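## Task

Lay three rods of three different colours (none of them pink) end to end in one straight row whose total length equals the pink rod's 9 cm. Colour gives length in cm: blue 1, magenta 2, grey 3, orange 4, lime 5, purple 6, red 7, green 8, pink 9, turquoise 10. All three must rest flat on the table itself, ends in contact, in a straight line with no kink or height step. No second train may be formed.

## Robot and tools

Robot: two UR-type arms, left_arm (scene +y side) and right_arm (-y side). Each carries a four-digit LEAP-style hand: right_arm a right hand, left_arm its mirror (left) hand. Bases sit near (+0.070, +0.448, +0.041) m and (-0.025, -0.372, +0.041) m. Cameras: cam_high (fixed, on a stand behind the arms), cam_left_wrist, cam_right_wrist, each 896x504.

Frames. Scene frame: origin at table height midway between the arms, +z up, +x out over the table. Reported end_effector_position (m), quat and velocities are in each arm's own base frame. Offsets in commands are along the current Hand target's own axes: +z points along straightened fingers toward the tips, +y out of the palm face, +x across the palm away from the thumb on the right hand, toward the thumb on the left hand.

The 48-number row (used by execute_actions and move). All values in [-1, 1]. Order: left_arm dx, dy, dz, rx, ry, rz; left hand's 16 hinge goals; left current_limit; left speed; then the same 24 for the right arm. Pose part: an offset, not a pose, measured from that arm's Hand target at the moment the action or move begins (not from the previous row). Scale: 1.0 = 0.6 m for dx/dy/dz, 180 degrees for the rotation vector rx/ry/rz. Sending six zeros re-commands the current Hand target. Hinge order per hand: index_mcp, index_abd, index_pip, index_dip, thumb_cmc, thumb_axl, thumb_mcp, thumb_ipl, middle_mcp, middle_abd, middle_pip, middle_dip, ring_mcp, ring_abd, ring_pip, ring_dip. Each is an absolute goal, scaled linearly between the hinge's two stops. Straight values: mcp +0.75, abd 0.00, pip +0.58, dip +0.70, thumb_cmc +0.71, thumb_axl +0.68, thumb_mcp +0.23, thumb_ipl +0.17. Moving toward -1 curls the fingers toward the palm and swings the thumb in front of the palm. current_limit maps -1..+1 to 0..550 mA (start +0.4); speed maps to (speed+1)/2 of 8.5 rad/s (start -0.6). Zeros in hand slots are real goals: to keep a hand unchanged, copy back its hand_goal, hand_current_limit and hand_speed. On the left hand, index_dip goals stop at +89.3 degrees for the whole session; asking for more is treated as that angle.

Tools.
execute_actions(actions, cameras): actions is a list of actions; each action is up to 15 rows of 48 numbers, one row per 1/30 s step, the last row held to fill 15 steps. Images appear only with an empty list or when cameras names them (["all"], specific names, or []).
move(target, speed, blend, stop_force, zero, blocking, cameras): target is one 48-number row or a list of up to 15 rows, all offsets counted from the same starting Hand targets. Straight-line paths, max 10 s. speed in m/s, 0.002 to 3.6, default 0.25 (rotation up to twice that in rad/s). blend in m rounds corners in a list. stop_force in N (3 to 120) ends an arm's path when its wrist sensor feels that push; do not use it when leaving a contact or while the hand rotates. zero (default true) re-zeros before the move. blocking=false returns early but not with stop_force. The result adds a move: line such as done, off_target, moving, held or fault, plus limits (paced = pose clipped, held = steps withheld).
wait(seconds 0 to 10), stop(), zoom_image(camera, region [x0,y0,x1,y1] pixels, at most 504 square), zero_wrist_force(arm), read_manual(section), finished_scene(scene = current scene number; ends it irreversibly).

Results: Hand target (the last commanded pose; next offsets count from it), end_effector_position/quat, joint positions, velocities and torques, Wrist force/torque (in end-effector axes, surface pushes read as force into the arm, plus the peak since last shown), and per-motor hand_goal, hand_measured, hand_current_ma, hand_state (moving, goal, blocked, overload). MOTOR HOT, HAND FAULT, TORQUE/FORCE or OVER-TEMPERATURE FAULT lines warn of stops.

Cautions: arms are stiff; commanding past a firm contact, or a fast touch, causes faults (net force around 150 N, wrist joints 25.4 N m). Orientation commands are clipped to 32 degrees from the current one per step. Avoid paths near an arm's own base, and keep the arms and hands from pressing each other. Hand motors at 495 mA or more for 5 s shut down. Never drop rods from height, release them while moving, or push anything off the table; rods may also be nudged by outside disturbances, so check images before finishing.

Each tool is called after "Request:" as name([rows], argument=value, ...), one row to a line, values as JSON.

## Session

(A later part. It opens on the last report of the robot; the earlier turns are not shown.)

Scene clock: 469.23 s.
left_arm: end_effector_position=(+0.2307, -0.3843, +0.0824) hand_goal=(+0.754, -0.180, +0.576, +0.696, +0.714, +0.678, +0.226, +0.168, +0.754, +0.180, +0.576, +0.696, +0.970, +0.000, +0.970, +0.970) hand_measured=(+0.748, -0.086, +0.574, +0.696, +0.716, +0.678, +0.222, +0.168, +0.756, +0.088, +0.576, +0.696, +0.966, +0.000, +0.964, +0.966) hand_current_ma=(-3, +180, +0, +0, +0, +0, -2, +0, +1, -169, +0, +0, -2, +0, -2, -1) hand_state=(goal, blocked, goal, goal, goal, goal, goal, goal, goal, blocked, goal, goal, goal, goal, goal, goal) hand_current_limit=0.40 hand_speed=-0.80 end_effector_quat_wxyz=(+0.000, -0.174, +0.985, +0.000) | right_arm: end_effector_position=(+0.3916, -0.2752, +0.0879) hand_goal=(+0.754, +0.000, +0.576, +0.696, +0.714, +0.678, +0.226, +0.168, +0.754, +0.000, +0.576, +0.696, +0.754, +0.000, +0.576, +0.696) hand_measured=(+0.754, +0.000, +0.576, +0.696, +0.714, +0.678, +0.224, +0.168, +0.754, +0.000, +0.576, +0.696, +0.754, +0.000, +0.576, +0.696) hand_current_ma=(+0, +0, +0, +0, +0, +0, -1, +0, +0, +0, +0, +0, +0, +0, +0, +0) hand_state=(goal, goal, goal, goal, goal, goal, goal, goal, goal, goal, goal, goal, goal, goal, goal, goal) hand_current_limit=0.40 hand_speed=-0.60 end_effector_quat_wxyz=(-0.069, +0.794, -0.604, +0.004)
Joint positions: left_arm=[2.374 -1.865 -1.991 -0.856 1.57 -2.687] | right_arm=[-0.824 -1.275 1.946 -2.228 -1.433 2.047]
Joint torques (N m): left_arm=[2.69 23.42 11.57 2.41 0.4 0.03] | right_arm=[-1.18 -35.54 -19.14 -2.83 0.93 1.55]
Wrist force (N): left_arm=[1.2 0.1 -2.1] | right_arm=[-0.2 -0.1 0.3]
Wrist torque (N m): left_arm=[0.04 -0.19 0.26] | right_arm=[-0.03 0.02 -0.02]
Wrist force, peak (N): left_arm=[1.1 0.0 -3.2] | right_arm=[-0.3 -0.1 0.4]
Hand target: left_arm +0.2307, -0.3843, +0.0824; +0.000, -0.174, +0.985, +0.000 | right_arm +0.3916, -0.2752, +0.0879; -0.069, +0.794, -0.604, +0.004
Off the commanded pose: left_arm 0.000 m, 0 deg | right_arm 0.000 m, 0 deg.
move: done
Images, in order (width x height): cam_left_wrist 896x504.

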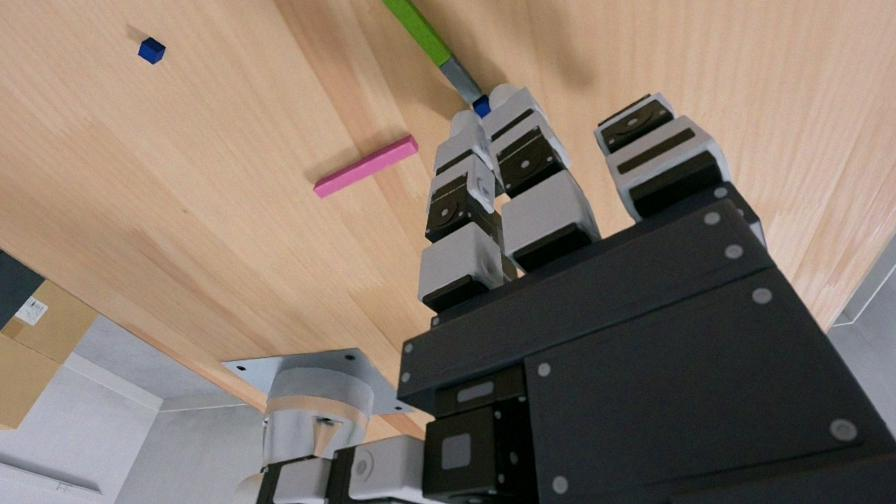

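Request:
move([
  [0, 0, -0.0007, 0, 0, 0, 0.754, -0.18, 0.576, 0.696, 0.714, 0.678, 0.226, 0.168, 0.754, 0.18, 0.576, 0.696, 0.97, 0, 0.97, 0.97, 0.4, -0.8, 0, 0, 0, 0, 0, 0, 0.754, 0, 0.576, 0.696, 0.714, 0.678, 0.226, 0.168, 0.754, 0, 0.576, 0.696, 0.754, 0, 0.576, 0.696, 0.4, -0.6],
  [0, 0.0092, -0.0007, 0, 0, 0, 0.754, -0.18, 0.576, 0.696, 0.714, 0.678, 0.226, 0.168, 0.754, 0.18, 0.576, 0.696, 0.97, 0, 0.97, 0.97, 0.4, -0.8, 0, 0, 0, 0, 0, 0, 0.754, 0, 0.576, 0.696, 0.714, 0.678, 0.226, 0.168, 0.754, 0, 0.576, 0.696, 0.754, 0, 0.576, 0.696, 0.4, -0.6],
], speed=0.02, cameras=["cam_left_wrist"])

Request:
zoom_image(camera="cam_left_wrist", region=[400, 0, 550, 150])

Scene clock: 474.83 s.
left_arm: end_effector_position=(+0.2288, -0.3790, +0.0828) hand_goal=(+0.754, -0.180, +0.576, +0.696, +0.714, +0.678, +0.226, +0.168, +0.754, +0.180, +0.576, +0.696, +0.970, +0.000, +0.970, +0.970) hand_measured=(+0.748, -0.086, +0.574, +0.696, +0.716, +0.678, +0.222, +0.168, +0.756, +0.088, +0.578, +0.696, +0.966, +0.000, +0.964, +0.966) hand_current_ma=(-3, +179, +0, +0, +0, +0, -2, +0, +1, -169, +0, +0, -2, +0, -2, -1) hand_state=(goal, blocked, goal, goal, goal, goal, goal, goal, goal, blocked, goal, goal, goal, goal, goal, goal) hand_current_limit=0.40 hand_speed=-0.80 end_effector_quat_wxyz=(+0.000, -0.174, +0.985, +0.000) | right_arm: end_effector_position=(+0.3916, -0.2752, +0.0879) hand_goal=(+0.754, +0.000, +0.576, +0.696, +0.714, +0.678, +0.226, +0.168, +0.754, +0.000, +0.576, +0.696, +0.754, +0.000, +0.576, +0.696) hand_measured=(+0.754, +0.000, +0.576, +0.696, +0.714, +0.678, +0.224, +0.168, +0.754, +0.000, +0.576, +0.696, +0.754, +0.000, +0.576, +0.696) hand_current_ma=(+0, +0, +0, +0, +0, +0, -1, +0, +0, +0, +0, +0, +0, +0, +0, +0) hand_state=(goal, goal, goal, goal, goal, goal, goal, goal, goal, goal, goal, goal, goal, goal, goal, goal) hand_current_limit=0.40 hand_speed=-0.60 end_effector_quat_wxyz=(-0.069, +0.794, -0.604, +0.004)
Joint positions: left_arm=[2.379 -1.854 -2.007 -0.852 1.57 -2.683] | right_arm=[-0.824 -1.275 1.946 -2.228 -1.433 2.047]
Joint torques (N m): left_arm=[0.92 22.43 27.11 2.31 0.37 -0.01] | right_arm=[-0.53 -34.39 -17.76 -2.85 0.84 1.54]
Wrist force (N): left_arm=[1.5 0.1 0.5] | right_arm=[-0.2 0.2 0.1]
Wrist torque (N m): left_arm=[-0.17 -0.16 0.18] | right_arm=[0.02 0.02 -0.01]
Wrist force, peak (N): left_arm=[1.1 -0.1 -3.6] | right_arm=[-0.2 0.2 0.6]
Hand target: left_arm +0.2288, -0.3791, +0.0828; +0.000, -0.174, +0.985, +0.000 | right_arm +0.3916, -0.2752, +0.0879; -0.069, +0.794, -0.604, +0.004
Off the commanded pose: left_arm 0.000 m, 0 deg | right_arm 0.000 m, 0 deg.
move: done
Images, in order (width x height): cam_left_wrist 896x504.

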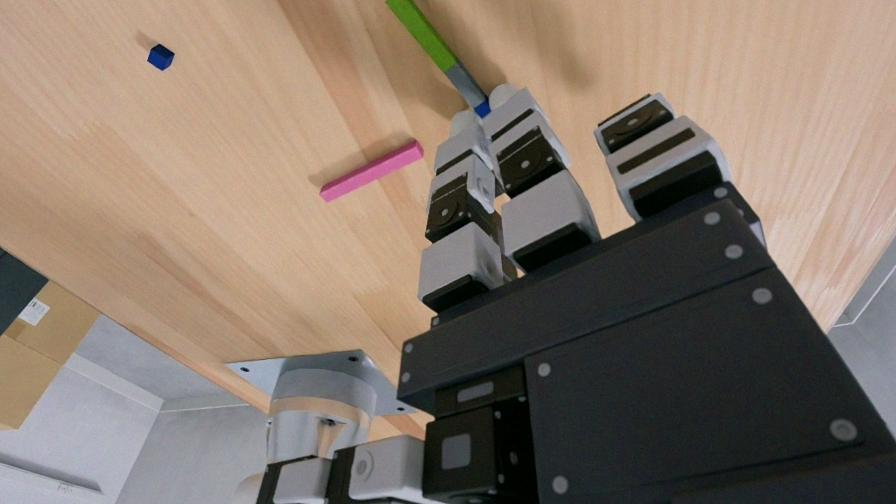

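Scaled by 3.360.

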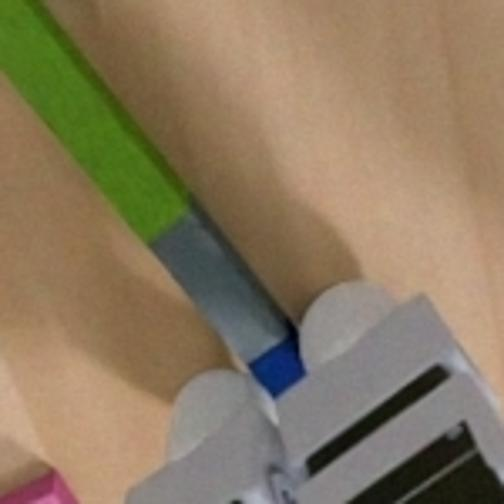

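Request:
move([
  [0, 0, 0, 0, 0, 0, 0.754, -0.106, 0.576, 0.696, 0.714, 0.678, 0.226, 0.168, 0.754, 0.108, 0.576, 0.696, 0.97, 0, 0.97, 0.97, 0.4, -0.9, 0, 0, 0, 0, 0, 0, 0.754, 0, 0.576, 0.696, 0.714, 0.678, 0.226, 0.168, 0.754, 0, 0.576, 0.696, 0.754, 0, 0.576, 0.696, 0.4, -0.6],
  [0, 0, 0, 0, 0, 0, 0.754, 0.024, 0.576, 0.696, 0.714, 0.678, 0.226, 0.168, 0.754, -0.022, 0.576, 0.696, 0.97, 0, 0.97, 0.97, 0.4, -0.9, 0, 0, 0, 0, 0, 0, 0.754, 0, 0.576, 0.696, 0.714, 0.678, 0.226, 0.168, 0.754, 0, 0.576, 0.696, 0.754, 0, 0.576, 0.696, 0.4, -0.6],
], speed=0.02, cameras=["cam_left_wrist"])

Request:
zoom_image(camera="cam_left_wrist", region=[400, 0, 550, 150])

Request:
move(target=[0, -0.08, -0.12, 0, 0, 0, 0.754, 0.024, 0.576, 0.696, 0.714, 0.678, 0.226, 0.168, 0.754, -0.022, 0.576, 0.696, 0.97, 0, 0.97, 0.97, 0.4, -0.9, 0, 0, 0, 0, 0, 0, 0.754, 0, 0.576, 0.696, 0.714, 0.678, 0.226, 0.168, 0.754, 0, 0.576, 0.696, 0.754, 0, 0.576, 0.696, 0.4, -0.6], speed=0.1, cameras=["cam_left_wrist", "cam_high"])

Request:
zoom_image(camera="cam_left_wrist", region=[350, 0, 500, 150])

Scene clock: 483.80 s.
left_arm: end_effector_position=(+0.2288, -0.3791, +0.0828) hand_goal=(+0.754, +0.024, +0.576, +0.696, +0.714, +0.678, +0.226, +0.168, +0.754, -0.022, +0.576, +0.696, +0.970, +0.000, +0.970, +0.970) hand_measured=(+0.748, +0.020, +0.574, +0.696, +0.716, +0.678, +0.222, +0.168, +0.756, -0.018, +0.578, +0.696, +0.966, +0.000, +0.964, +0.966) hand_current_ma=(-3, -1, +0, +0, +0, +0, -2, +0, +0, +1, +0, +0, -2, +0, -2, -1) hand_state=(goal, goal, goal, goal, goal, goal, goal, goal, goal, goal, goal, goal, goal, goal, goal, goal) hand_current_limit=0.40 hand_speed=-0.90 end_effector_quat_wxyz=(+0.000, -0.174, +0.985, +0.000) | right_arm: end_effector_position=(+0.3916, -0.2752, +0.0879) hand_goal=(+0.754, +0.000, +0.576, +0.696, +0.714, +0.678, +0.226, +0.168, +0.754, +0.000, +0.576, +0.696, +0.754, +0.000, +0.576, +0.696) hand_measured=(+0.754, +0.000, +0.576, +0.696, +0.714, +0.678, +0.224, +0.168, +0.754, +0.000, +0.576, +0.696, +0.754, +0.000, +0.576, +0.696) hand_current_ma=(+0, +0, +0, +0, +0, +0, -1, +0, +0, +0, +0, +0, +0, +0, +0, +0) hand_state=(goal, goal, goal, goal, goal, goal, goal, goal, goal, goal, goal, goal, goal, goal, goal, goal) hand_current_limit=0.40 hand_speed=-0.60 end_effector_quat_wxyz=(-0.069, +0.794, -0.604, +0.004)
Joint positions: left_arm=[2.379 -1.854 -2.006 -0.853 1.57 -2.683] | right_arm=[-0.824 -1.275 1.946 -2.228 -1.433 2.047]
Joint torques (N m): left_arm=[-7.46 21.36 28.93 0.74 -0.69 -0.95] | right_arm=[-0.37 -34.9 -18.15 -2.87 0.85 1.67]
Wrist force (N): left_arm=[1.4 0.2 0.5] | right_arm=[-0.2 0.2 0.1]
Wrist torque (N m): left_arm=[-0.14 -0.15 0.16] | right_arm=[0.03 0.02 -0.02]
Wrist force, peak (N): left_arm=[1.7 0.0 0.5] | right_arm=[0.0 0.0 0.5]
Hand target: left_arm +0.2288, -0.3791, +0.0828; +0.000, -0.174, +0.985, +0.000 | right_arm +0.3916, -0.2752, +0.0879; -0.069, +0.794, -0.604, +0.004
Off the commanded pose: left_arm 0.000 m, 0 deg | right_arm 0.000 m, 0 deg.
move: done
Images, in order (width x height): cam_left_wrist 896x504.

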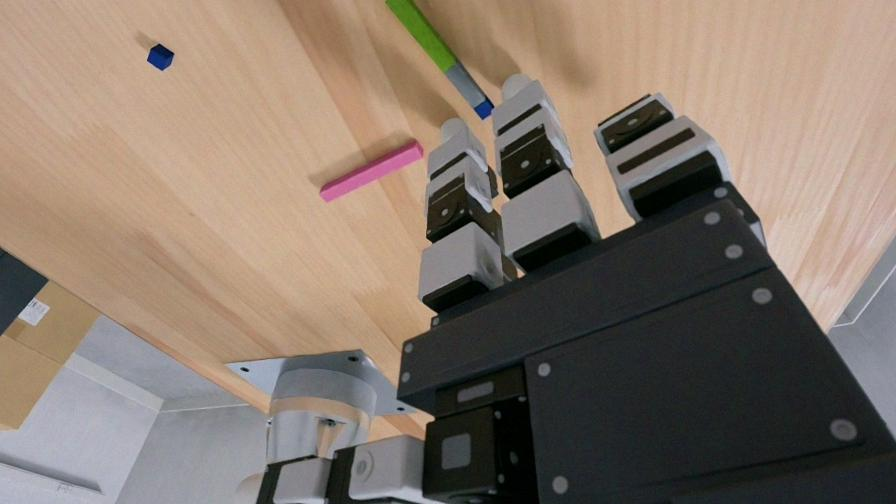

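Scaled by 3.360.

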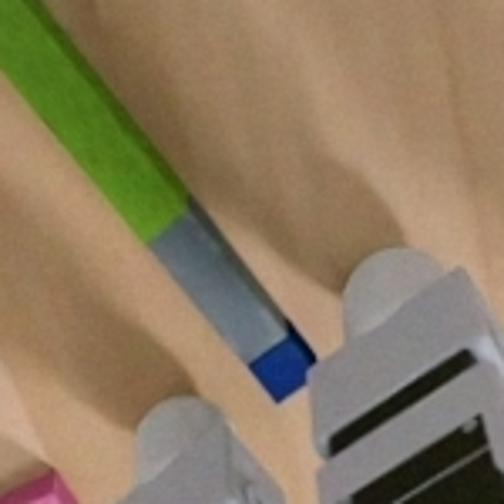

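Scene clock: 485.10 s.
left_arm: end_effector_position=(+0.2452, -0.4242, +0.1547) hand_goal=(+0.754, +0.024, +0.576, +0.696, +0.714, +0.678, +0.226, +0.168, +0.754, -0.022, +0.576, +0.696, +0.970, +0.000, +0.970, +0.970) hand_measured=(+0.750, +0.020, +0.574, +0.696, +0.716, +0.678, +0.222, +0.168, +0.754, -0.018, +0.578, +0.696, +0.966, +0.000, +0.964, +0.966) hand_current_ma=(-2, -1, +0, +0, +0, +0, -2, +0, +0, +1, +0, +0, -2, +0, -2, -1) hand_state=(goal, goal, goal, goal, goal, goal, goal, goal, goal, goal, goal, goal, goal, goal, goal, goal) hand_current_limit=0.40 hand_speed=-0.90 end_effector_quat_wxyz=(+0.000, -0.174, +0.985, +0.000) | right_arm: end_effector_position=(+0.3916, -0.2752, +0.0879) hand_goal=(+0.754, +0.000, +0.576, +0.696, +0.714, +0.678, +0.226, +0.168, +0.754, +0.000, +0.576, +0.696, +0.754, +0.000, +0.576, +0.696) hand_measured=(+0.754, +0.000, +0.576, +0.696, +0.714, +0.678, +0.224, +0.168, +0.754, +0.000, +0.576, +0.696, +0.754, +0.000, +0.576, +0.696) hand_current_ma=(+0, +0, +0, +0, +0, +0, -1, +0, +0, +0, +0, +0, +0, +0, +0, +0) hand_state=(goal, goal, goal, goal, goal, goal, goal, goal, goal, goal, goal, goal, goal, goal, goal, goal) hand_current_limit=0.40 hand_speed=-0.60 end_effector_quat_wxyz=(-0.069, +0.794, -0.604, +0.004)
Joint positions: left_arm=[2.341 -1.851 -1.787 -1.075 1.57 -2.721] | right_arm=[-0.824 -1.275 1.946 -2.228 -1.433 2.047]
Joint torques (N m): left_arm=[8.86 34.43 20.05 2.94 0.27 1.42] | right_arm=[-0.58 -36.15 -18.39 -3.04 0.82 1.74]
Wrist force (N): left_arm=[1.6 0.2 0.3] | right_arm=[0.1 0.1 0.3]
Wrist torque (N m): left_arm=[-0.13 -0.19 0.32] | right_arm=[0.00 -0.02 0.01]
Wrist force, peak (N): left_arm=[1.2 0.8 1.5] | right_arm=[-0.2 0.2 0.5]
Hand target: left_arm +0.2453, -0.4242, +0.1548; +0.000, -0.174, +0.985, +0.000 | right_arm +0.3916, -0.2752, +0.0879; -0.069, +0.794, -0.604, +0.004
Off the commanded pose: left_arm 0.000 m, 0 deg | right_arm 0.000 m, 0 deg.
move: done
Images, in order (width x height): cam_high 896x504, cam_left_wrist 896x504.

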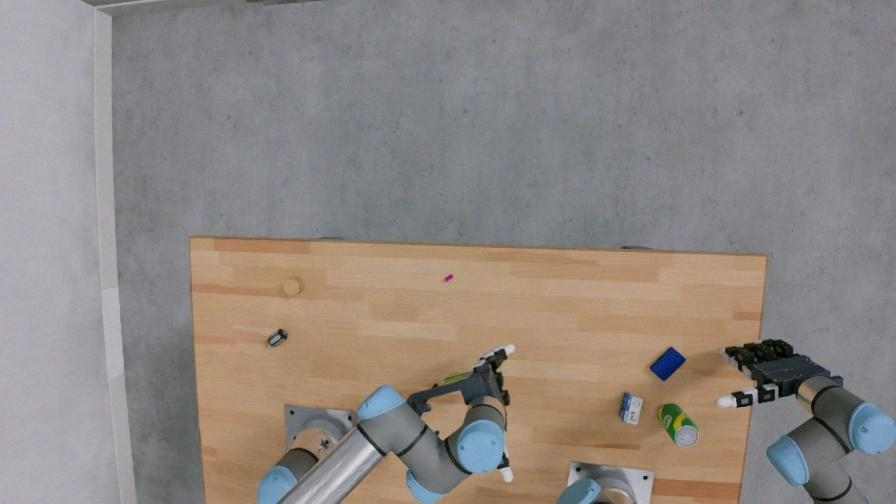

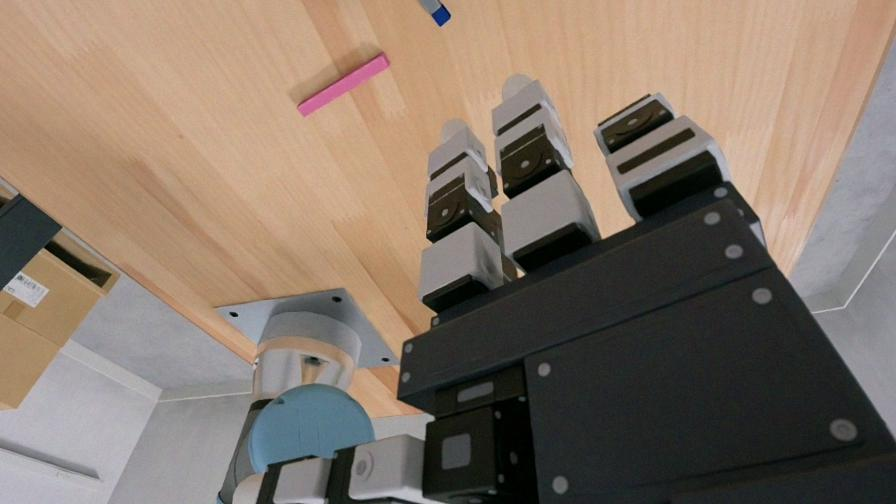

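Scaled by 3.360.

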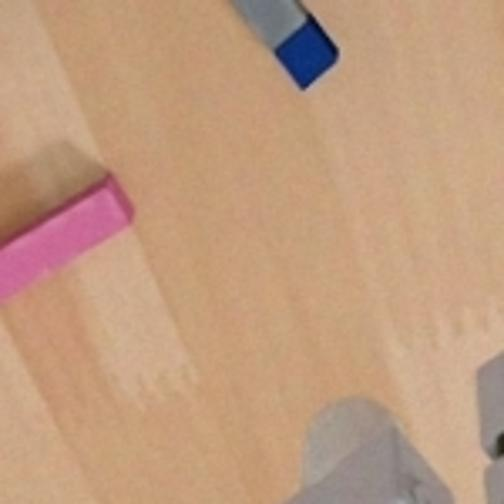

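Request:
move([
  [0.06, 0.323, -0.1, 0, 0, 0, 0.754, 0.024, 0.576, 0.696, 0.714, 0.678, 0.226, 0.168, 0.754, -0.022, 0.576, 0.696, 0.97, 0, 0.97, 0.97, 0.4, -0.6, -0.0337, -0.05, -0.4323, -0.0353, 0.0263, 0.0305, 0.754, 0, 0.576, 0.696, 0.714, 0.678, 0.226, 0.168, 0.754, 0, 0.576, 0.696, 0.97, 0, 0.97, 0.97, 0.4, -0.6],
  [0.06, 0.323, -0.1, 0, 0, 0, 0.754, 0.024, 0.576, 0.696, 0.714, 0.678, 0.226, 0.168, 0.754, -0.022, 0.576, 0.696, 0.97, 0, 0.97, 0.97, 0.4, -0.6, -0.4915, -0.1057, -0.3903, -0.0353, 0.0263, 0.0305, 0.754, 0, 0.576, 0.696, 0.714, 0.678, 0.226, 0.168, 0.754, 0, 0.576, 0.696, 0.97, 0, 0.97, 0.97, 0.4, -0.6],
], speed=0.25, blend=[0.05, 0], cameras=["all"])

Request:
zoom_image(camera="cam_high", region=[410, 340, 510, 440])

Scene clock: 558.67 s.
left_arm: end_effector_position=(+0.1451, -0.2544, +0.2148) hand_goal=(+0.754, +0.024, +0.576, +0.696, +0.714, +0.678, +0.226, +0.168, +0.754, -0.022, +0.576, +0.696, +0.970, +0.000, +0.970, +0.970) hand_measured=(+0.752, +0.020, +0.574, +0.696, +0.716, +0.678, +0.222, +0.168, +0.754, -0.018, +0.578, +0.696, +0.966, +0.000, +0.964, +0.966) hand_current_ma=(-1, -1, +0, +0, +0, +0, -2, +0, +0, +1, +0, +0, -2, +0, -2, -1) hand_state=(goal, goal, goal, goal, goal, goal, goal, goal, goal, goal, goal, goal, goal, goal, goal, goal) hand_current_limit=0.40 hand_speed=-0.60 end_effector_quat_wxyz=(+0.000, -0.174, +0.985, +0.000) | right_arm: end_effector_position=(+0.3516, -0.0001, +0.3496) hand_goal=(+0.754, +0.000, +0.576, +0.696, +0.714, +0.678, +0.226, +0.168, +0.754, +0.000, +0.576, +0.696, +0.970, +0.000, +0.970, +0.970) hand_measured=(+0.754, +0.000, +0.576, +0.696, +0.714, +0.678, +0.224, +0.168, +0.754, +0.000, +0.576, +0.696, +0.958, +0.000, +0.964, +0.966) hand_current_ma=(+0, +0, +0, +0, +0, +0, -2, +0, +0, +0, +0, +0, -12, +0, -5, -2) hand_state=(goal, goal, goal, goal, goal, goal, goal, goal, goal, goal, goal, goal, goal, goal, goal, goal) hand_current_limit=0.40 hand_speed=-0.60 end_effector_quat_wxyz=(+0.000, +0.766, -0.643, +0.000)
Joint positions: left_arm=[2.469 -1.299 -2.174 -1.24 1.57 -2.593] | right_arm=[-0.326 -1.745 1.749 -1.576 -1.571 2.642]
Joint torques (N m): left_arm=[-8.27 9.52 33.44 3.76 -1.42 -1.12] | right_arm=[6.83 -4.05 -31.21 -4 -2.05 0.26]
Wrist force (N): left_arm=[1.5 0.2 0.4] | right_arm=[-0.6 0.1 -0.4]
Wrist torque (N m): left_arm=[-0.13 -0.15 0.16] | right_arm=[0.00 0.12 0.11]
Wrist force, peak (N): left_arm=[1.1 -1.9 0.5] | right_arm=[0.1 0.6 2.6]
Hand target: left_arm +0.1451, -0.2544, +0.2148; +0.000, -0.174, +0.985, +0.000 | right_arm +0.3516, +0.0000, +0.3496; +0.000, +0.766, -0.643, +0.000
Off the commanded pose: left_arm 0.000 m, 0 deg | right_arm 0.000 m, 0 deg.
move: done

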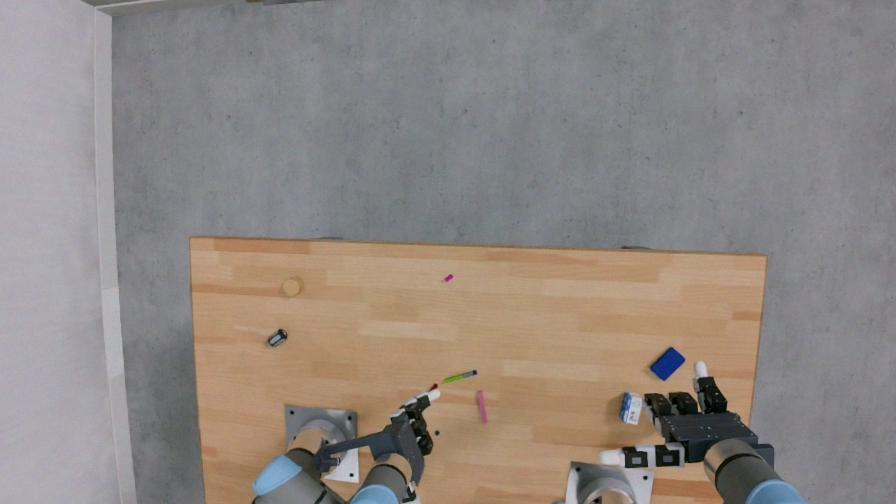

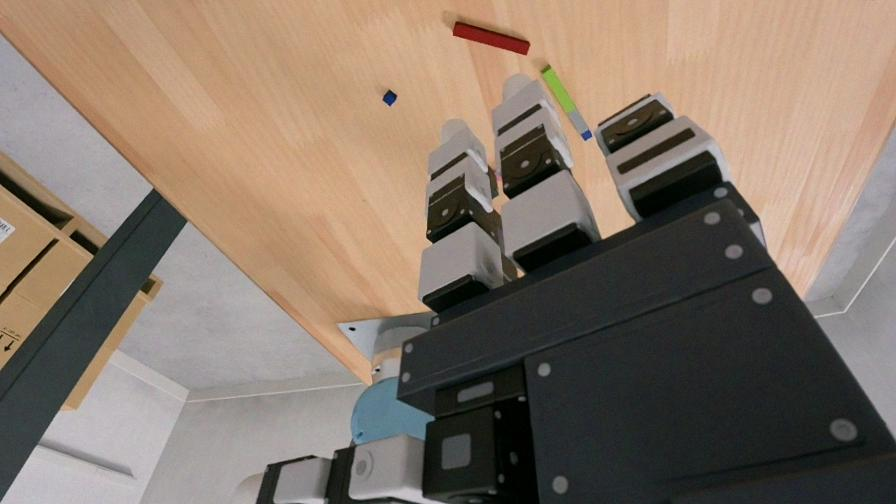

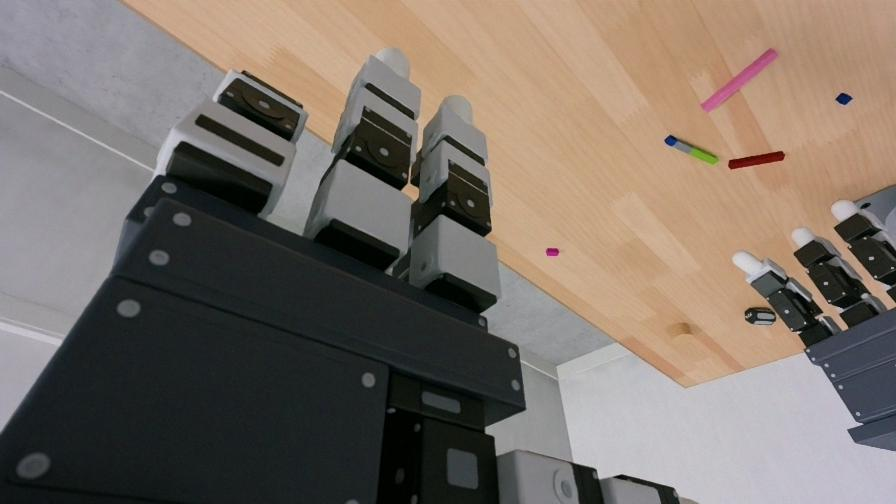

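Scaled by 5.040.

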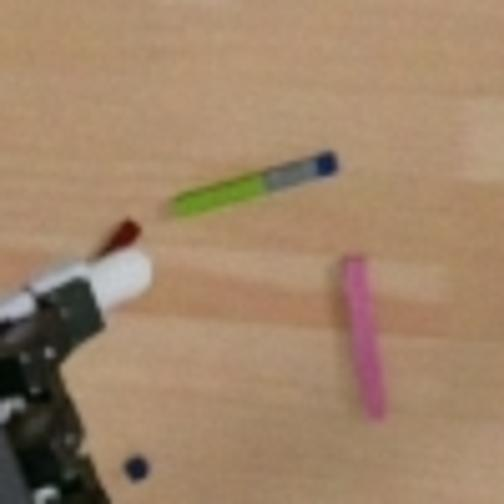

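Request:
move([
  [-0.5015, 0.2327, -0.0583, 0, 0, 0, 0.754, 0.024, 0.576, 0.696, 0.714, 0.678, 0.226, 0.168, 0.754, -0.022, 0.576, 0.696, 0.97, 0, 0.97, 0.97, 0.4, -0.6, 0, 0, 0, 0, 0, 0, 0.754, 0.05, 0.576, 0.696, 0.714, 0.678, 0.226, 0.168, 0.754, -0.05, 0.576, 0.696, 0.97, 0, 0.97, 0.97, 0.4, -0.6],
  [-0.5015, 0.2327, -0.0583, 0, 0, 0, 0.754, 0.024, 0.576, 0.696, 0.714, 0.678, 0.226, 0.168, 0.754, -0.022, 0.576, 0.696, 0.97, 0, 0.97, 0.97, 0.4, -0.6, -0.633, 0.215, 0.0827, 0, 0, 0, 0.754, 0.05, 0.576, 0.696, 0.714, 0.678, 0.226, 0.168, 0.754, -0.05, 0.576, 0.696, 0.97, 0, 0.97, 0.97, 0.4, -0.6],
  [-0.5015, 0.2327, -0.0583, 0, 0, 0, 0.754, 0.024, 0.576, 0.696, 0.714, 0.678, 0.226, 0.168, 0.754, -0.022, 0.576, 0.696, 0.97, 0, 0.97, 0.97, 0.4, -0.6, -0.633, 0.215, 0.3477, 0, 0, 0, 0.754, 0.05, 0.576, 0.696, 0.714, 0.678, 0.226, 0.168, 0.754, -0.05, 0.576, 0.696, 0.97, 0, 0.97, 0.97, 0.4, -0.6],
], speed=[0.3, 0.3, 0.15], blend=[0.03, 0.03, 0], cameras=["all"])

Request:
zoom_image(camera="cam_right_wrist", region=[330, 20, 530, 220])

Scene clock: 575.27 s.
left_arm: end_effector_position=(+0.3801, -0.0202, +0.2497) hand_goal=(+0.754, +0.024, +0.576, +0.696, +0.714, +0.678, +0.226, +0.168, +0.754, -0.022, +0.576, +0.696, +0.970, +0.000, +0.970, +0.970) hand_measured=(+0.752, +0.022, +0.574, +0.696, +0.716, +0.678, +0.222, +0.168, +0.754, -0.020, +0.578, +0.696, +0.966, +0.000, +0.964, +0.966) hand_current_ma=(-1, -1, +0, +0, +0, +0, -2, +0, +0, +1, +0, +0, -2, +0, -2, -1) hand_state=(goal, goal, goal, goal, goal, goal, goal, goal, goal, goal, goal, goal, goal, goal, goal, goal) hand_current_limit=0.40 hand_speed=-0.60 end_effector_quat_wxyz=(+0.000, -0.174, +0.985, +0.000) | right_arm: end_effector_position=(+0.1591, +0.3516, +0.1406) hand_goal=(+0.754, +0.050, +0.576, +0.696, +0.714, +0.678, +0.226, +0.168, +0.754, -0.050, +0.576, +0.696, +0.970, +0.000, +0.970, +0.970) hand_measured=(+0.754, +0.048, +0.576, +0.696, +0.714, +0.678, +0.224, +0.168, +0.754, -0.048, +0.576, +0.696, +0.958, +0.000, +0.964, +0.966) hand_current_ma=(+0, -1, +0, +0, +0, +0, -2, +0, +0, +1, +0, +0, -11, +0, -4, -2) hand_state=(goal, goal, goal, goal, goal, goal, goal, goal, goal, goal, goal, goal, goal, goal, goal, goal) hand_current_limit=0.40 hand_speed=-0.60 end_effector_quat_wxyz=(+0.000, +0.766, -0.643, +0.000)
Joint positions: left_arm=[3.238 -1.434 -1.977 -1.302 1.571 -1.824] | right_arm=[0.629 -1.629 2.214 -2.155 -1.572 3.597]
Joint torques (N m): left_arm=[9.98 7.82 34.01 3.73 0.37 1.26] | right_arm=[12.07 -30.34 -21.15 -3.79 2.12 3.03]
Wrist force (N): left_arm=[1.6 0.1 0.1] | right_arm=[-0.3 -0.2 0.3]
Wrist torque (N m): left_arm=[-0.13 -0.18 0.30] | right_arm=[-0.05 0.06 0.15]
Wrist force, peak (N): left_arm=[3.6 -1.0 0.6] | right_arm=[-2.0 0.4 -1.0]
Hand target: left_arm +0.3801, -0.0202, +0.2497; +0.000, -0.174, +0.985, +0.000 | right_arm +0.1591, +0.3517, +0.1407; +0.000, +0.766, -0.643, +0.000
Off the commanded pose: left_arm 0.000 m, 0 deg | right_arm 0.000 m, 0 deg.
move: done; blend cut to 0 m at target 1

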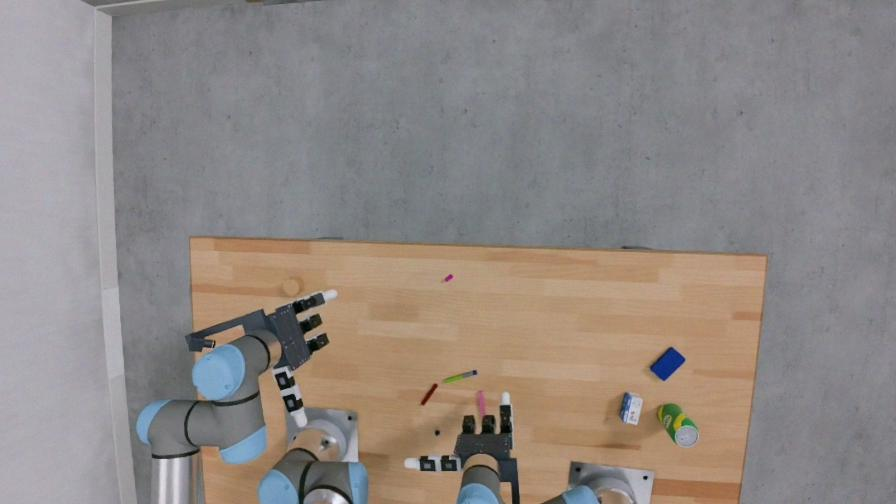

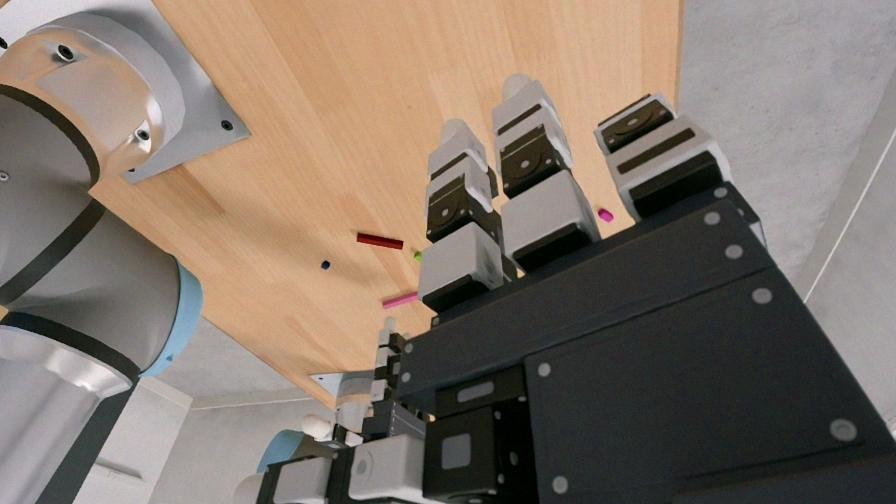

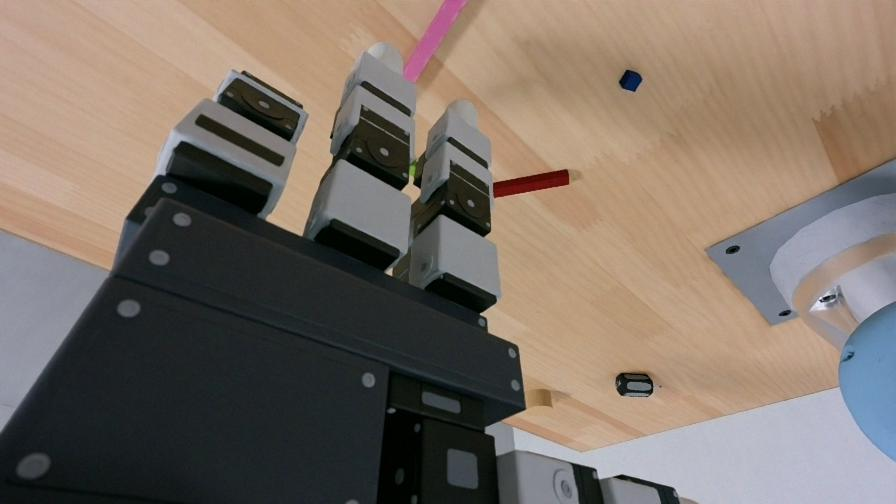

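Scaled by 2.520.

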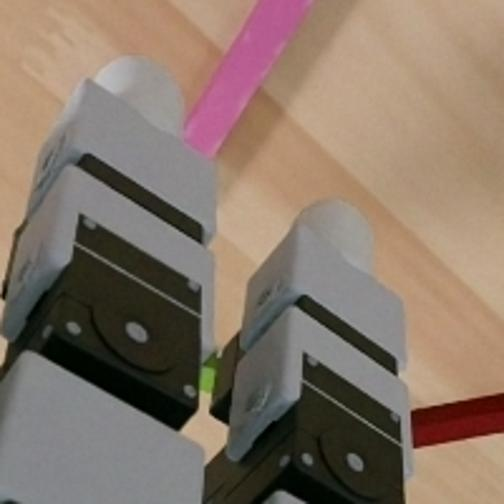

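Request:
move(target=[0, 0, 0, 0, 0, 0, 0.754, 0.024, 0.576, 0.696, 0.714, 0.678, 0.226, 0.168, 0.754, -0.022, 0.576, 0.696, 0.97, 0, 0.97, 0.97, 0.4, -0.6, 0.0025, 0, 0.0833, 0, 0, 0, 0.754, 0.05, 0.576, 0.696, 0.714, 0.678, 0.226, 0.168, 0.754, -0.05, 0.576, 0.696, 0.97, 0, 0.97, 0.97, 0.4, -0.6], speed=0.1, cameras=["cam_right_wrist"])

Request:
zoom_image(camera="cam_right_wrist", region=[330, 20, 530, 220])

Request:
move(target=[0, 0, 0, 0, 0, 0, 0.754, 0.024, 0.576, 0.696, 0.714, 0.678, 0.226, 0.168, 0.754, -0.022, 0.576, 0.696, 0.97, 0, 0.97, 0.97, 0.4, -0.6, 0, 0, 0.03, 0, 0, 0, 0.754, 0.05, 0.576, 0.696, 0.714, 0.678, 0.226, 0.168, 0.754, -0.05, 0.576, 0.696, 0.97, 0, 0.97, 0.97, 0.4, -0.6], speed=0.01, stop_force=3, cameras=["cam_right_wrist"])

Request:
zoom_image(camera="cam_right_wrist", region=[330, 20, 530, 220])

Scene clock: 595.77 s.
left_arm: end_effector_position=(+0.3801, -0.0202, +0.2497) hand_goal=(+0.754, +0.024, +0.576, +0.696, +0.714, +0.678, +0.226, +0.168, +0.754, -0.022, +0.576, +0.696, +0.970, +0.000, +0.970, +0.970) hand_measured=(+0.752, +0.022, +0.574, +0.696, +0.716, +0.678, +0.222, +0.168, +0.754, -0.020, +0.578, +0.696, +0.966, +0.000, +0.964, +0.966) hand_current_ma=(-1, -1, +0, +0, +0, +0, -2, +0, +0, +1, +0, +0, -2, +0, -2, -1) hand_state=(goal, goal, goal, goal, goal, goal, goal, goal, goal, goal, goal, goal, goal, goal, goal, goal) hand_current_limit=0.40 hand_speed=-0.60 end_effector_quat_wxyz=(+0.000, -0.174, +0.985, +0.000) | right_arm: end_effector_position=(+0.1593, +0.3501, +0.0906) hand_goal=(+0.754, +0.050, +0.576, +0.696, +0.714, +0.678, +0.226, +0.168, +0.754, -0.050, +0.576, +0.696, +0.970, +0.000, +0.970, +0.970) hand_measured=(+0.754, +0.048, +0.576, +0.696, +0.714, +0.678, +0.224, +0.168, +0.754, -0.048, +0.576, +0.696, +0.958, +0.000, +0.964, +0.966) hand_current_ma=(+0, -1, +0, +0, +0, +0, -2, +0, +0, +1, +0, +0, -11, +0, -4, -2) hand_state=(goal, goal, goal, goal, goal, goal, goal, goal, goal, goal, goal, goal, goal, goal, goal, goal) hand_current_limit=0.40 hand_speed=-0.60 end_effector_quat_wxyz=(+0.000, +0.766, -0.643, +0.000)
Joint positions: left_arm=[3.238 -1.434 -1.977 -1.302 1.571 -1.824] | right_arm=[0.625 -1.539 2.287 -2.319 -1.572 3.593]
Joint torques (N m): left_arm=[10.22 8.9 33.14 3.8 0.48 1.26] | right_arm=[-0.22 -34.19 -25.83 -2.59 0.69 -0.14]
Wrist force (N): left_arm=[1.7 0.3 0.2] | right_arm=[-0.1 -0.5 0.3]
Wrist torque (N m): left_arm=[-0.11 -0.19 0.30] | right_arm=[-0.10 0.07 0.19]
Wrist force, peak (N): left_arm=[2.0 0.2 0.0] | right_arm=[-0.2 -0.2 1.2]
Hand target: left_arm +0.3801, -0.0202, +0.2497; +0.000, -0.174, +0.985, +0.000 | right_arm +0.1593, +0.3501, +0.0907; +0.000, +0.766, -0.643, +0.000
Off the commanded pose: left_arm 0.000 m, 0 deg | right_arm 0.000 m, 0 deg.
move: done
Images, in order (width x height): cam_right_wrist 896x504.

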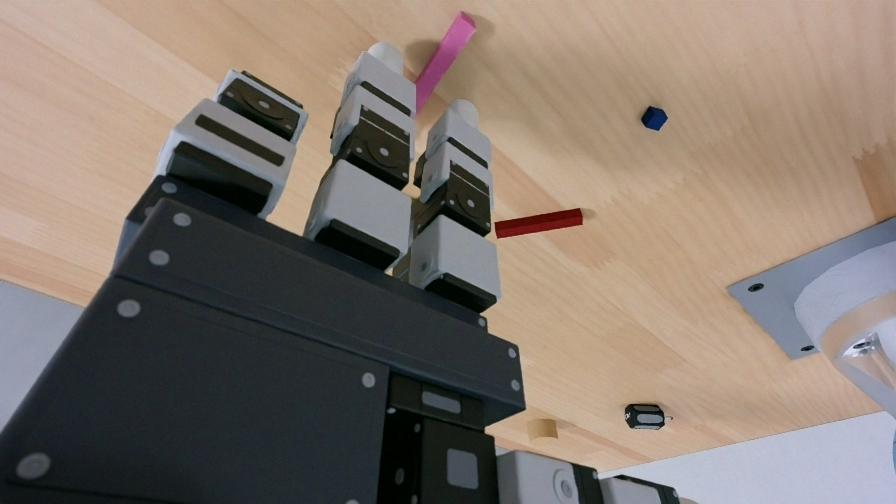

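Scaled by 2.520.

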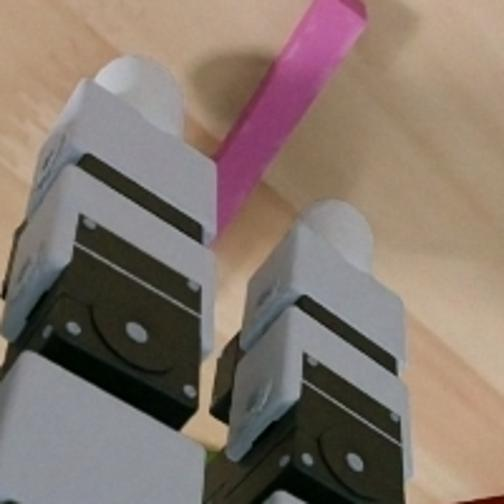

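Scene clock: 597.77 s.
left_arm: end_effector_position=(+0.3801, -0.0202, +0.2497) hand_goal=(+0.754, +0.024, +0.576, +0.696, +0.714, +0.678, +0.226, +0.168, +0.754, -0.022, +0.576, +0.696, +0.970, +0.000, +0.970, +0.970) hand_measured=(+0.752, +0.022, +0.574, +0.696, +0.716, +0.678, +0.222, +0.168, +0.754, -0.020, +0.578, +0.696, +0.966, +0.000, +0.964, +0.966) hand_current_ma=(-1, -1, +0, +0, +0, +0, -2, +0, +0, +1, +0, +0, -2, +0, -2, -1) hand_state=(goal, goal, goal, goal, goal, goal, goal, goal, goal, goal, goal, goal, goal, goal, goal, goal) hand_current_limit=0.40 hand_speed=-0.60 end_effector_quat_wxyz=(+0.000, -0.174, +0.985, +0.000) | right_arm: end_effector_position=(+0.1593, +0.3501, +0.0813) hand_goal=(+0.754, +0.050, +0.576, +0.696, +0.714, +0.678, +0.226, +0.168, +0.754, -0.050, +0.576, +0.696, +0.970, +0.000, +0.970, +0.970) hand_measured=(+0.752, +0.048, +0.576, +0.696, +0.714, +0.678, +0.224, +0.168, +0.752, -0.048, +0.576, +0.696, +0.958, +0.000, +0.964, +0.966) hand_current_ma=(+0, -1, +0, +0, +0, +0, -2, +0, +0, +0, +0, +0, -11, +0, -4, -2) hand_state=(goal, goal, goal, goal, goal, goal, goal, goal, goal, goal, goal, goal, goal, goal, goal, goal) hand_current_limit=0.40 hand_speed=-0.60 end_effector_quat_wxyz=(+0.000, +0.766, -0.643, +0.000)
Joint positions: left_arm=[3.238 -1.434 -1.977 -1.302 1.571 -1.824] | right_arm=[0.625 -1.518 2.299 -2.351 -1.572 3.593]
Joint torques (N m): left_arm=[9.17 7.58 32.91 3.74 0.32 1.39] | right_arm=[9.93 -33.1 -23.32 -3.19 1.47 2.66]
Wrist force (N): left_arm=[1.7 0.2 0.1] | right_arm=[-0.3 -0.8 -4.6]
Wrist torque (N m): left_arm=[-0.11 -0.19 0.30] | right_arm=[0.28 0.04 0.17]
Wrist force, peak (N): left_arm=[1.8 0.0 0.3] | right_arm=[0.0 -0.3 -13.1]
Hand target: left_arm +0.3801, -0.0202, +0.2497; +0.000, -0.174, +0.985, +0.000 | right_arm +0.1594, +0.3501, +0.0813; +0.000, +0.766, -0.643, +0.000 (not the last commanded pose)
Off the commanded pose: left_arm 0.000 m, 0 deg | right_arm 0.009 m, 0 deg.
move: contact (right_arm)
Images, in order (width x height): cam_right_wrist 896x504.

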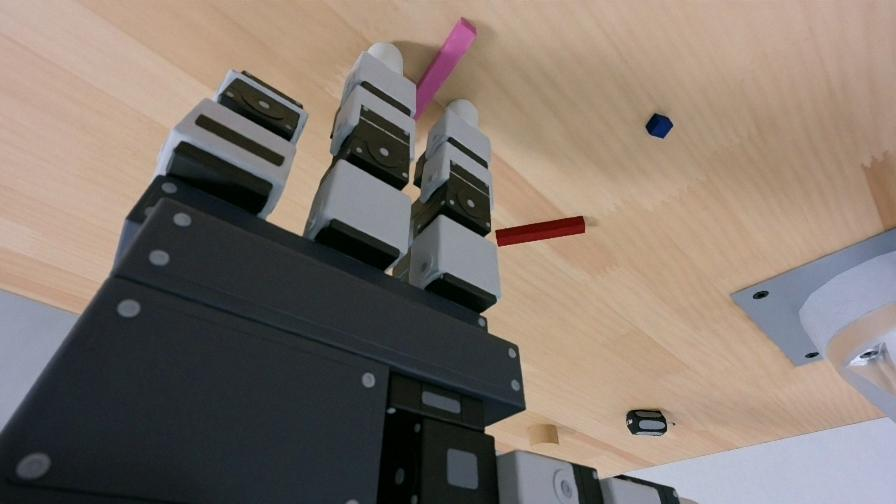

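Scaled by 2.520.

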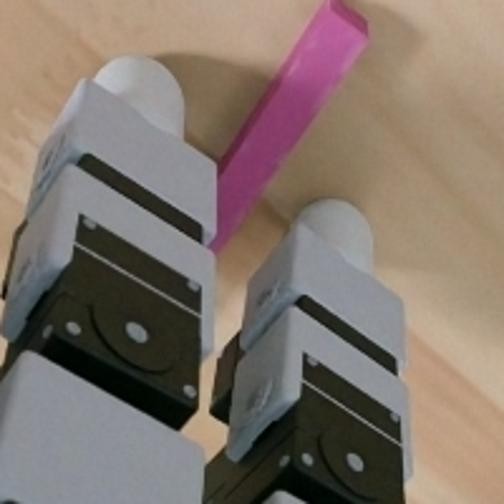

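Request:
move(target=[0, 0, 0, 0, 0, 0, 0.754, 0.024, 0.576, 0.696, 0.714, 0.678, 0.226, 0.168, 0.754, -0.022, 0.576, 0.696, 0.97, 0, 0.97, 0.97, 0.4, -0.6, 0, 0, -0.0022, 0, 0, 0, 0.754, -0.15, 0.576, 0.696, 0.714, 0.678, 0.226, 0.168, 0.754, 0.15, 0.576, 0.696, 0.97, 0, 0.97, 0.97, 0.4, -0.8], speed=0.05, cameras=["cam_right_wrist"])

Request:
zoom_image(camera="cam_right_wrist", region=[330, 0, 530, 200])

Scene clock: 603.10 s.
left_arm: end_effector_position=(+0.3801, -0.0202, +0.2497) hand_goal=(+0.754, +0.024, +0.576, +0.696, +0.714, +0.678, +0.226, +0.168, +0.754, -0.022, +0.576, +0.696, +0.970, +0.000, +0.970, +0.970) hand_measured=(+0.752, +0.022, +0.574, +0.696, +0.716, +0.678, +0.222, +0.168, +0.754, -0.020, +0.578, +0.696, +0.966, +0.000, +0.964, +0.966) hand_current_ma=(-1, -1, +0, +0, +0, +0, -2, +0, +0, +1, +0, +0, -2, +0, -2, -1) hand_state=(goal, goal, goal, goal, goal, goal, goal, goal, goal, goal, goal, goal, goal, goal, goal, goal) hand_current_limit=0.40 hand_speed=-0.60 end_effector_quat_wxyz=(+0.000, -0.174, +0.985, +0.000) | right_arm: end_effector_position=(+0.1593, +0.3501, +0.0826) hand_goal=(+0.754, -0.150, +0.576, +0.696, +0.714, +0.678, +0.226, +0.168, +0.754, +0.150, +0.576, +0.696, +0.970, +0.000, +0.970, +0.970) hand_measured=(+0.754, -0.080, +0.576, +0.696, +0.714, +0.678, +0.224, +0.168, +0.752, +0.092, +0.576, +0.696, +0.958, +0.000, +0.964, +0.966) hand_current_ma=(+0, +123, +0, +0, +0, +0, -2, +0, -1, -94, +0, +0, -11, +0, -4, -2) hand_state=(goal, blocked, goal, goal, goal, goal, goal, goal, goal, blocked, goal, goal, goal, goal, goal, goal) hand_current_limit=0.40 hand_speed=-0.80 end_effector_quat_wxyz=(+0.000, +0.766, -0.643, +0.000)
Joint positions: left_arm=[3.238 -1.434 -1.977 -1.302 1.571 -1.824] | right_arm=[0.625 -1.521 2.297 -2.347 -1.572 3.593]
Joint torques (N m): left_arm=[10.03 8.75 33.97 3.71 0.37 1.3] | right_arm=[9.4 -32.38 -23.9 -1.5 -1.38 2.49]
Wrist force (N): left_arm=[1.8 0.1 0.4] | right_arm=[0.0 -0.2 0.4]
Wrist torque (N m): left_arm=[-0.17 -0.19 0.32] | right_arm=[-0.07 0.05 0.21]
Wrist force, peak (N): left_arm=[1.9 0.3 0.3] | right_arm=[-0.1 -0.4 -5.4]
Hand target: left_arm +0.3801, -0.0202, +0.2497; +0.000, -0.174, +0.985, +0.000 | right_arm +0.1594, +0.3501, +0.0826; +0.000, +0.766, -0.643, +0.000
Off the commanded pose: left_arm 0.000 m, 0 deg | right_arm 0.000 m, 0 deg.
move: done
Images, in order (width x height): cam_right_wrist 896x504.

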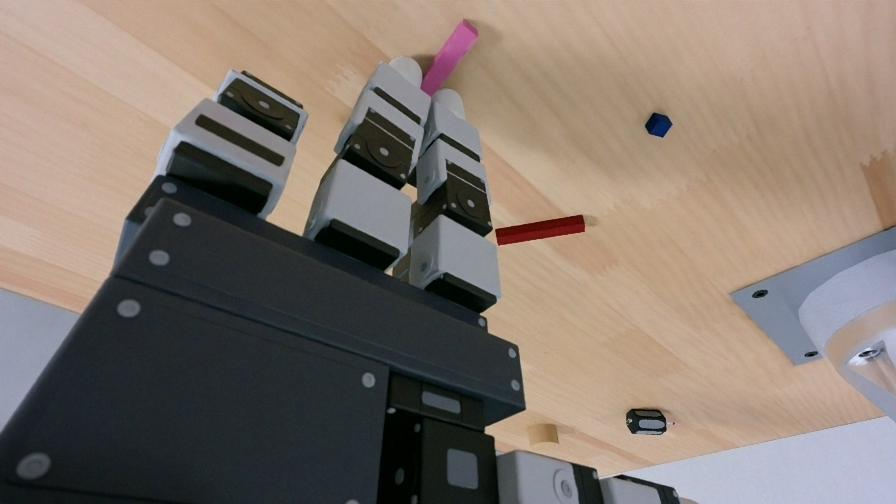

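Scaled by 2.520.

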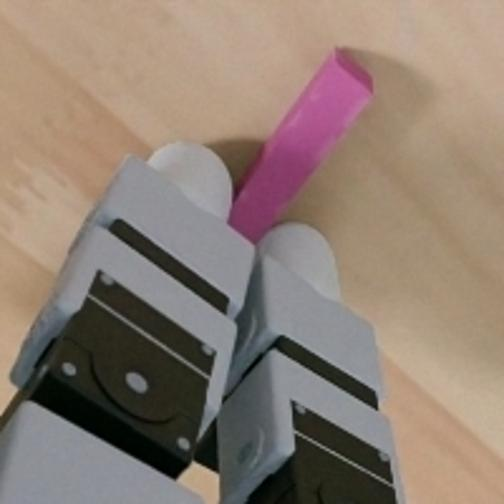

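Request:
move([
  [0, 0, 0, 0, 0, 0, 0.754, 0.024, 0.576, 0.696, 0.714, 0.678, 0.226, 0.168, 0.754, -0.022, 0.576, 0.696, 0.97, 0, 0.97, 0.97, 0.4, -0.6, 0, 0, 0, 0, 0, 0, 0.754, -0.10, 0.576, 0.696, 0.714, 0.678, 0.226, 0.168, 0.754, 0.112, 0.576, 0.696, 0.97, 0, 0.97, 0.97, 0.4, -0.9],
  [0, 0, 0, 0, 0, 0, 0.754, 0.024, 0.576, 0.696, 0.714, 0.678, 0.226, 0.168, 0.754, -0.022, 0.576, 0.696, 0.97, 0, 0.97, 0.97, 0.4, -0.6, 0, 0, 0, 0, 0, 0, 0.754, 0.04, 0.576, 0.696, 0.714, 0.678, 0.226, 0.168, 0.754, -0.028, 0.576, 0.696, 0.97, 0, 0.97, 0.97, 0.4, -0.9],
  [0, 0, 0, 0, 0, 0, 0.754, 0.024, 0.576, 0.696, 0.714, 0.678, 0.226, 0.168, 0.754, -0.022, 0.576, 0.696, 0.97, 0, 0.97, 0.97, 0.4, -0.6, 0, 0, -0.2, 0, 0, 0, 0.754, 0.04, 0.576, 0.696, 0.714, 0.678, 0.226, 0.168, 0.754, -0.028, 0.576, 0.696, 0.97, 0, 0.97, 0.97, 0.4, -0.9],
], speed=0.1, cameras=["all"])

Request:
zoom_image(camera="cam_right_wrist", region=[400, 0, 600, 200])

Scene clock: 629.80 s.
left_arm: end_effector_position=(+0.3801, -0.0202, +0.2497) hand_goal=(+0.754, +0.024, +0.576, +0.696, +0.714, +0.678, +0.226, +0.168, +0.754, -0.022, +0.576, +0.696, +0.970, +0.000, +0.970, +0.970) hand_measured=(+0.752, +0.022, +0.574, +0.696, +0.716, +0.678, +0.222, +0.168, +0.754, -0.020, +0.578, +0.696, +0.966, +0.000, +0.964, +0.966) hand_current_ma=(-1, -1, +0, +0, +0, +0, -2, +0, +0, +1, +0, +0, -2, +0, -2, -1) hand_state=(goal, goal, goal, goal, goal, goal, goal, goal, goal, goal, goal, goal, goal, goal, goal, goal) hand_current_limit=0.40 hand_speed=-0.60 end_effector_quat_wxyz=(+0.000, -0.174, +0.985, +0.000) | right_arm: end_effector_position=(+0.1593, +0.3503, +0.2026) hand_goal=(+0.754, +0.040, +0.576, +0.696, +0.714, +0.678, +0.226, +0.168, +0.754, -0.028, +0.576, +0.696, +0.970, +0.000, +0.970, +0.970) hand_measured=(+0.754, +0.036, +0.576, +0.696, +0.714, +0.678, +0.224, +0.168, +0.752, -0.024, +0.576, +0.696, +0.958, +0.000, +0.964, +0.966) hand_current_ma=(+0, -1, +0, +0, +0, +0, -2, +0, -1, +1, +0, +0, -11, +0, -4, -2) hand_state=(goal, goal, goal, goal, goal, goal, goal, goal, goal, goal, goal, goal, goal, goal, goal, goal) hand_current_limit=0.40 hand_speed=-0.90 end_effector_quat_wxyz=(+0.000, +0.766, -0.643, +0.000)
Joint positions: left_arm=[3.238 -1.434 -1.977 -1.302 1.571 -1.824] | right_arm=[0.626 -1.715 2.11 -1.966 -1.572 3.594]
Joint torques (N m): left_arm=[8.4 9.2 33.54 3.64 0.3 1.34] | right_arm=[0.79 -3.76 -17.34 -2.29 0.13 0.31]
Wrist force (N): left_arm=[1.4 0.3 0.3] | right_arm=[-0.2 -0.3 0.1]
Wrist torque (N m): left_arm=[-0.12 -0.15 0.29] | right_arm=[-0.04 0.07 0.10]
Wrist force, peak (N): left_arm=[2.0 0.3 0.2] | right_arm=[0.0 -0.2 1.3]
Hand target: left_arm +0.3801, -0.0202, +0.2497; +0.000, -0.174, +0.985, +0.000 | right_arm +0.1593, +0.3502, +0.2026; +0.000, +0.766, -0.643, +0.000
Off the commanded pose: left_arm 0.000 m, 0 deg | right_arm 0.000 m, 0 deg.
move: done

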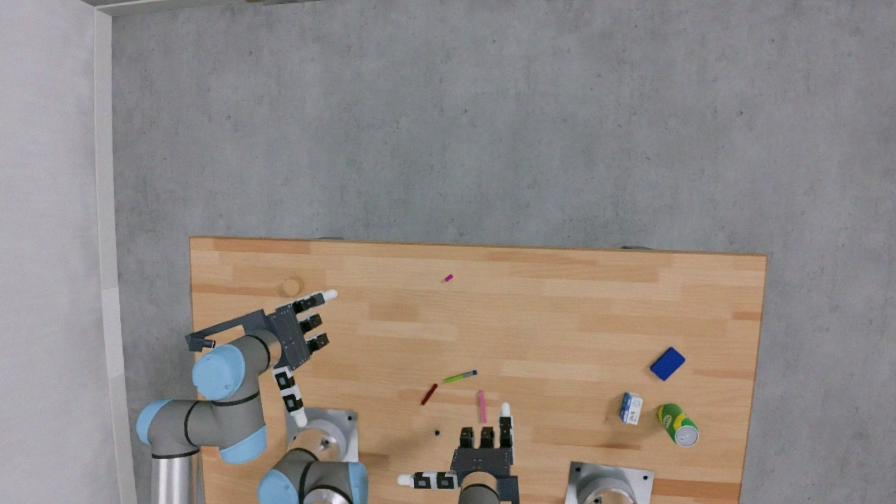

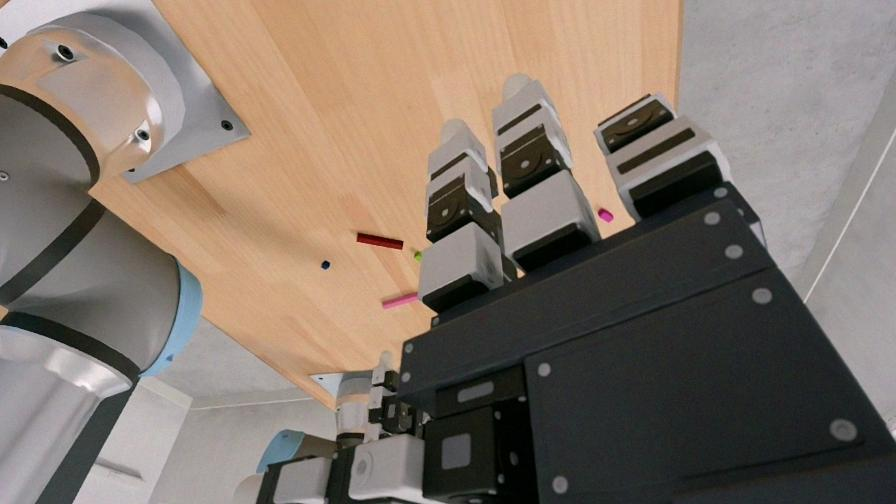

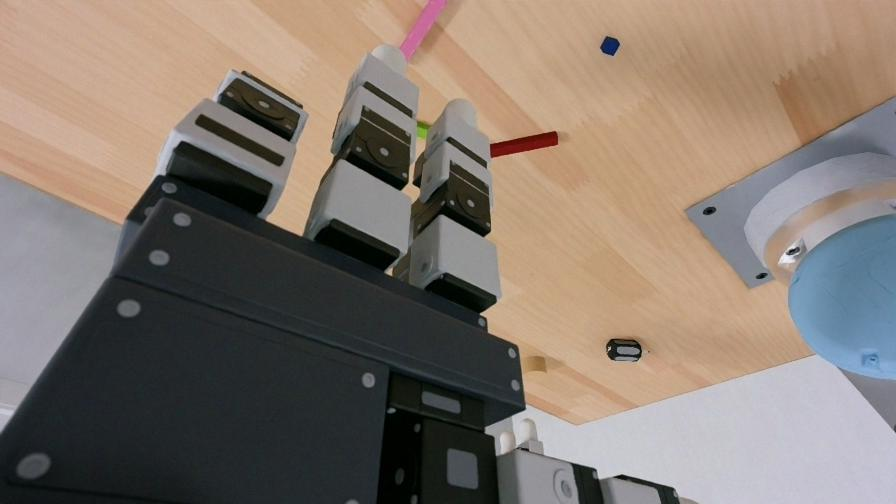

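Scaled by 2.520.

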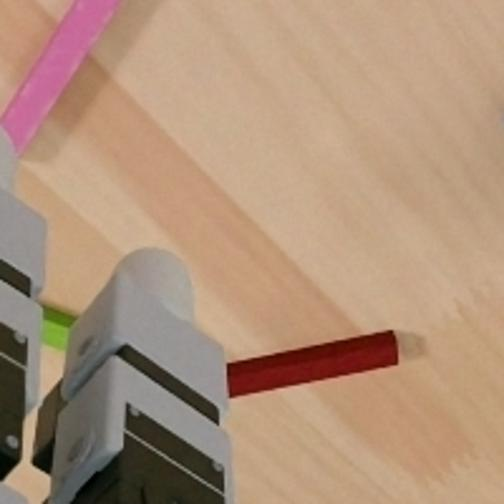

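Request:
finished_scene(scene=1)

The scene is finished: the task was done.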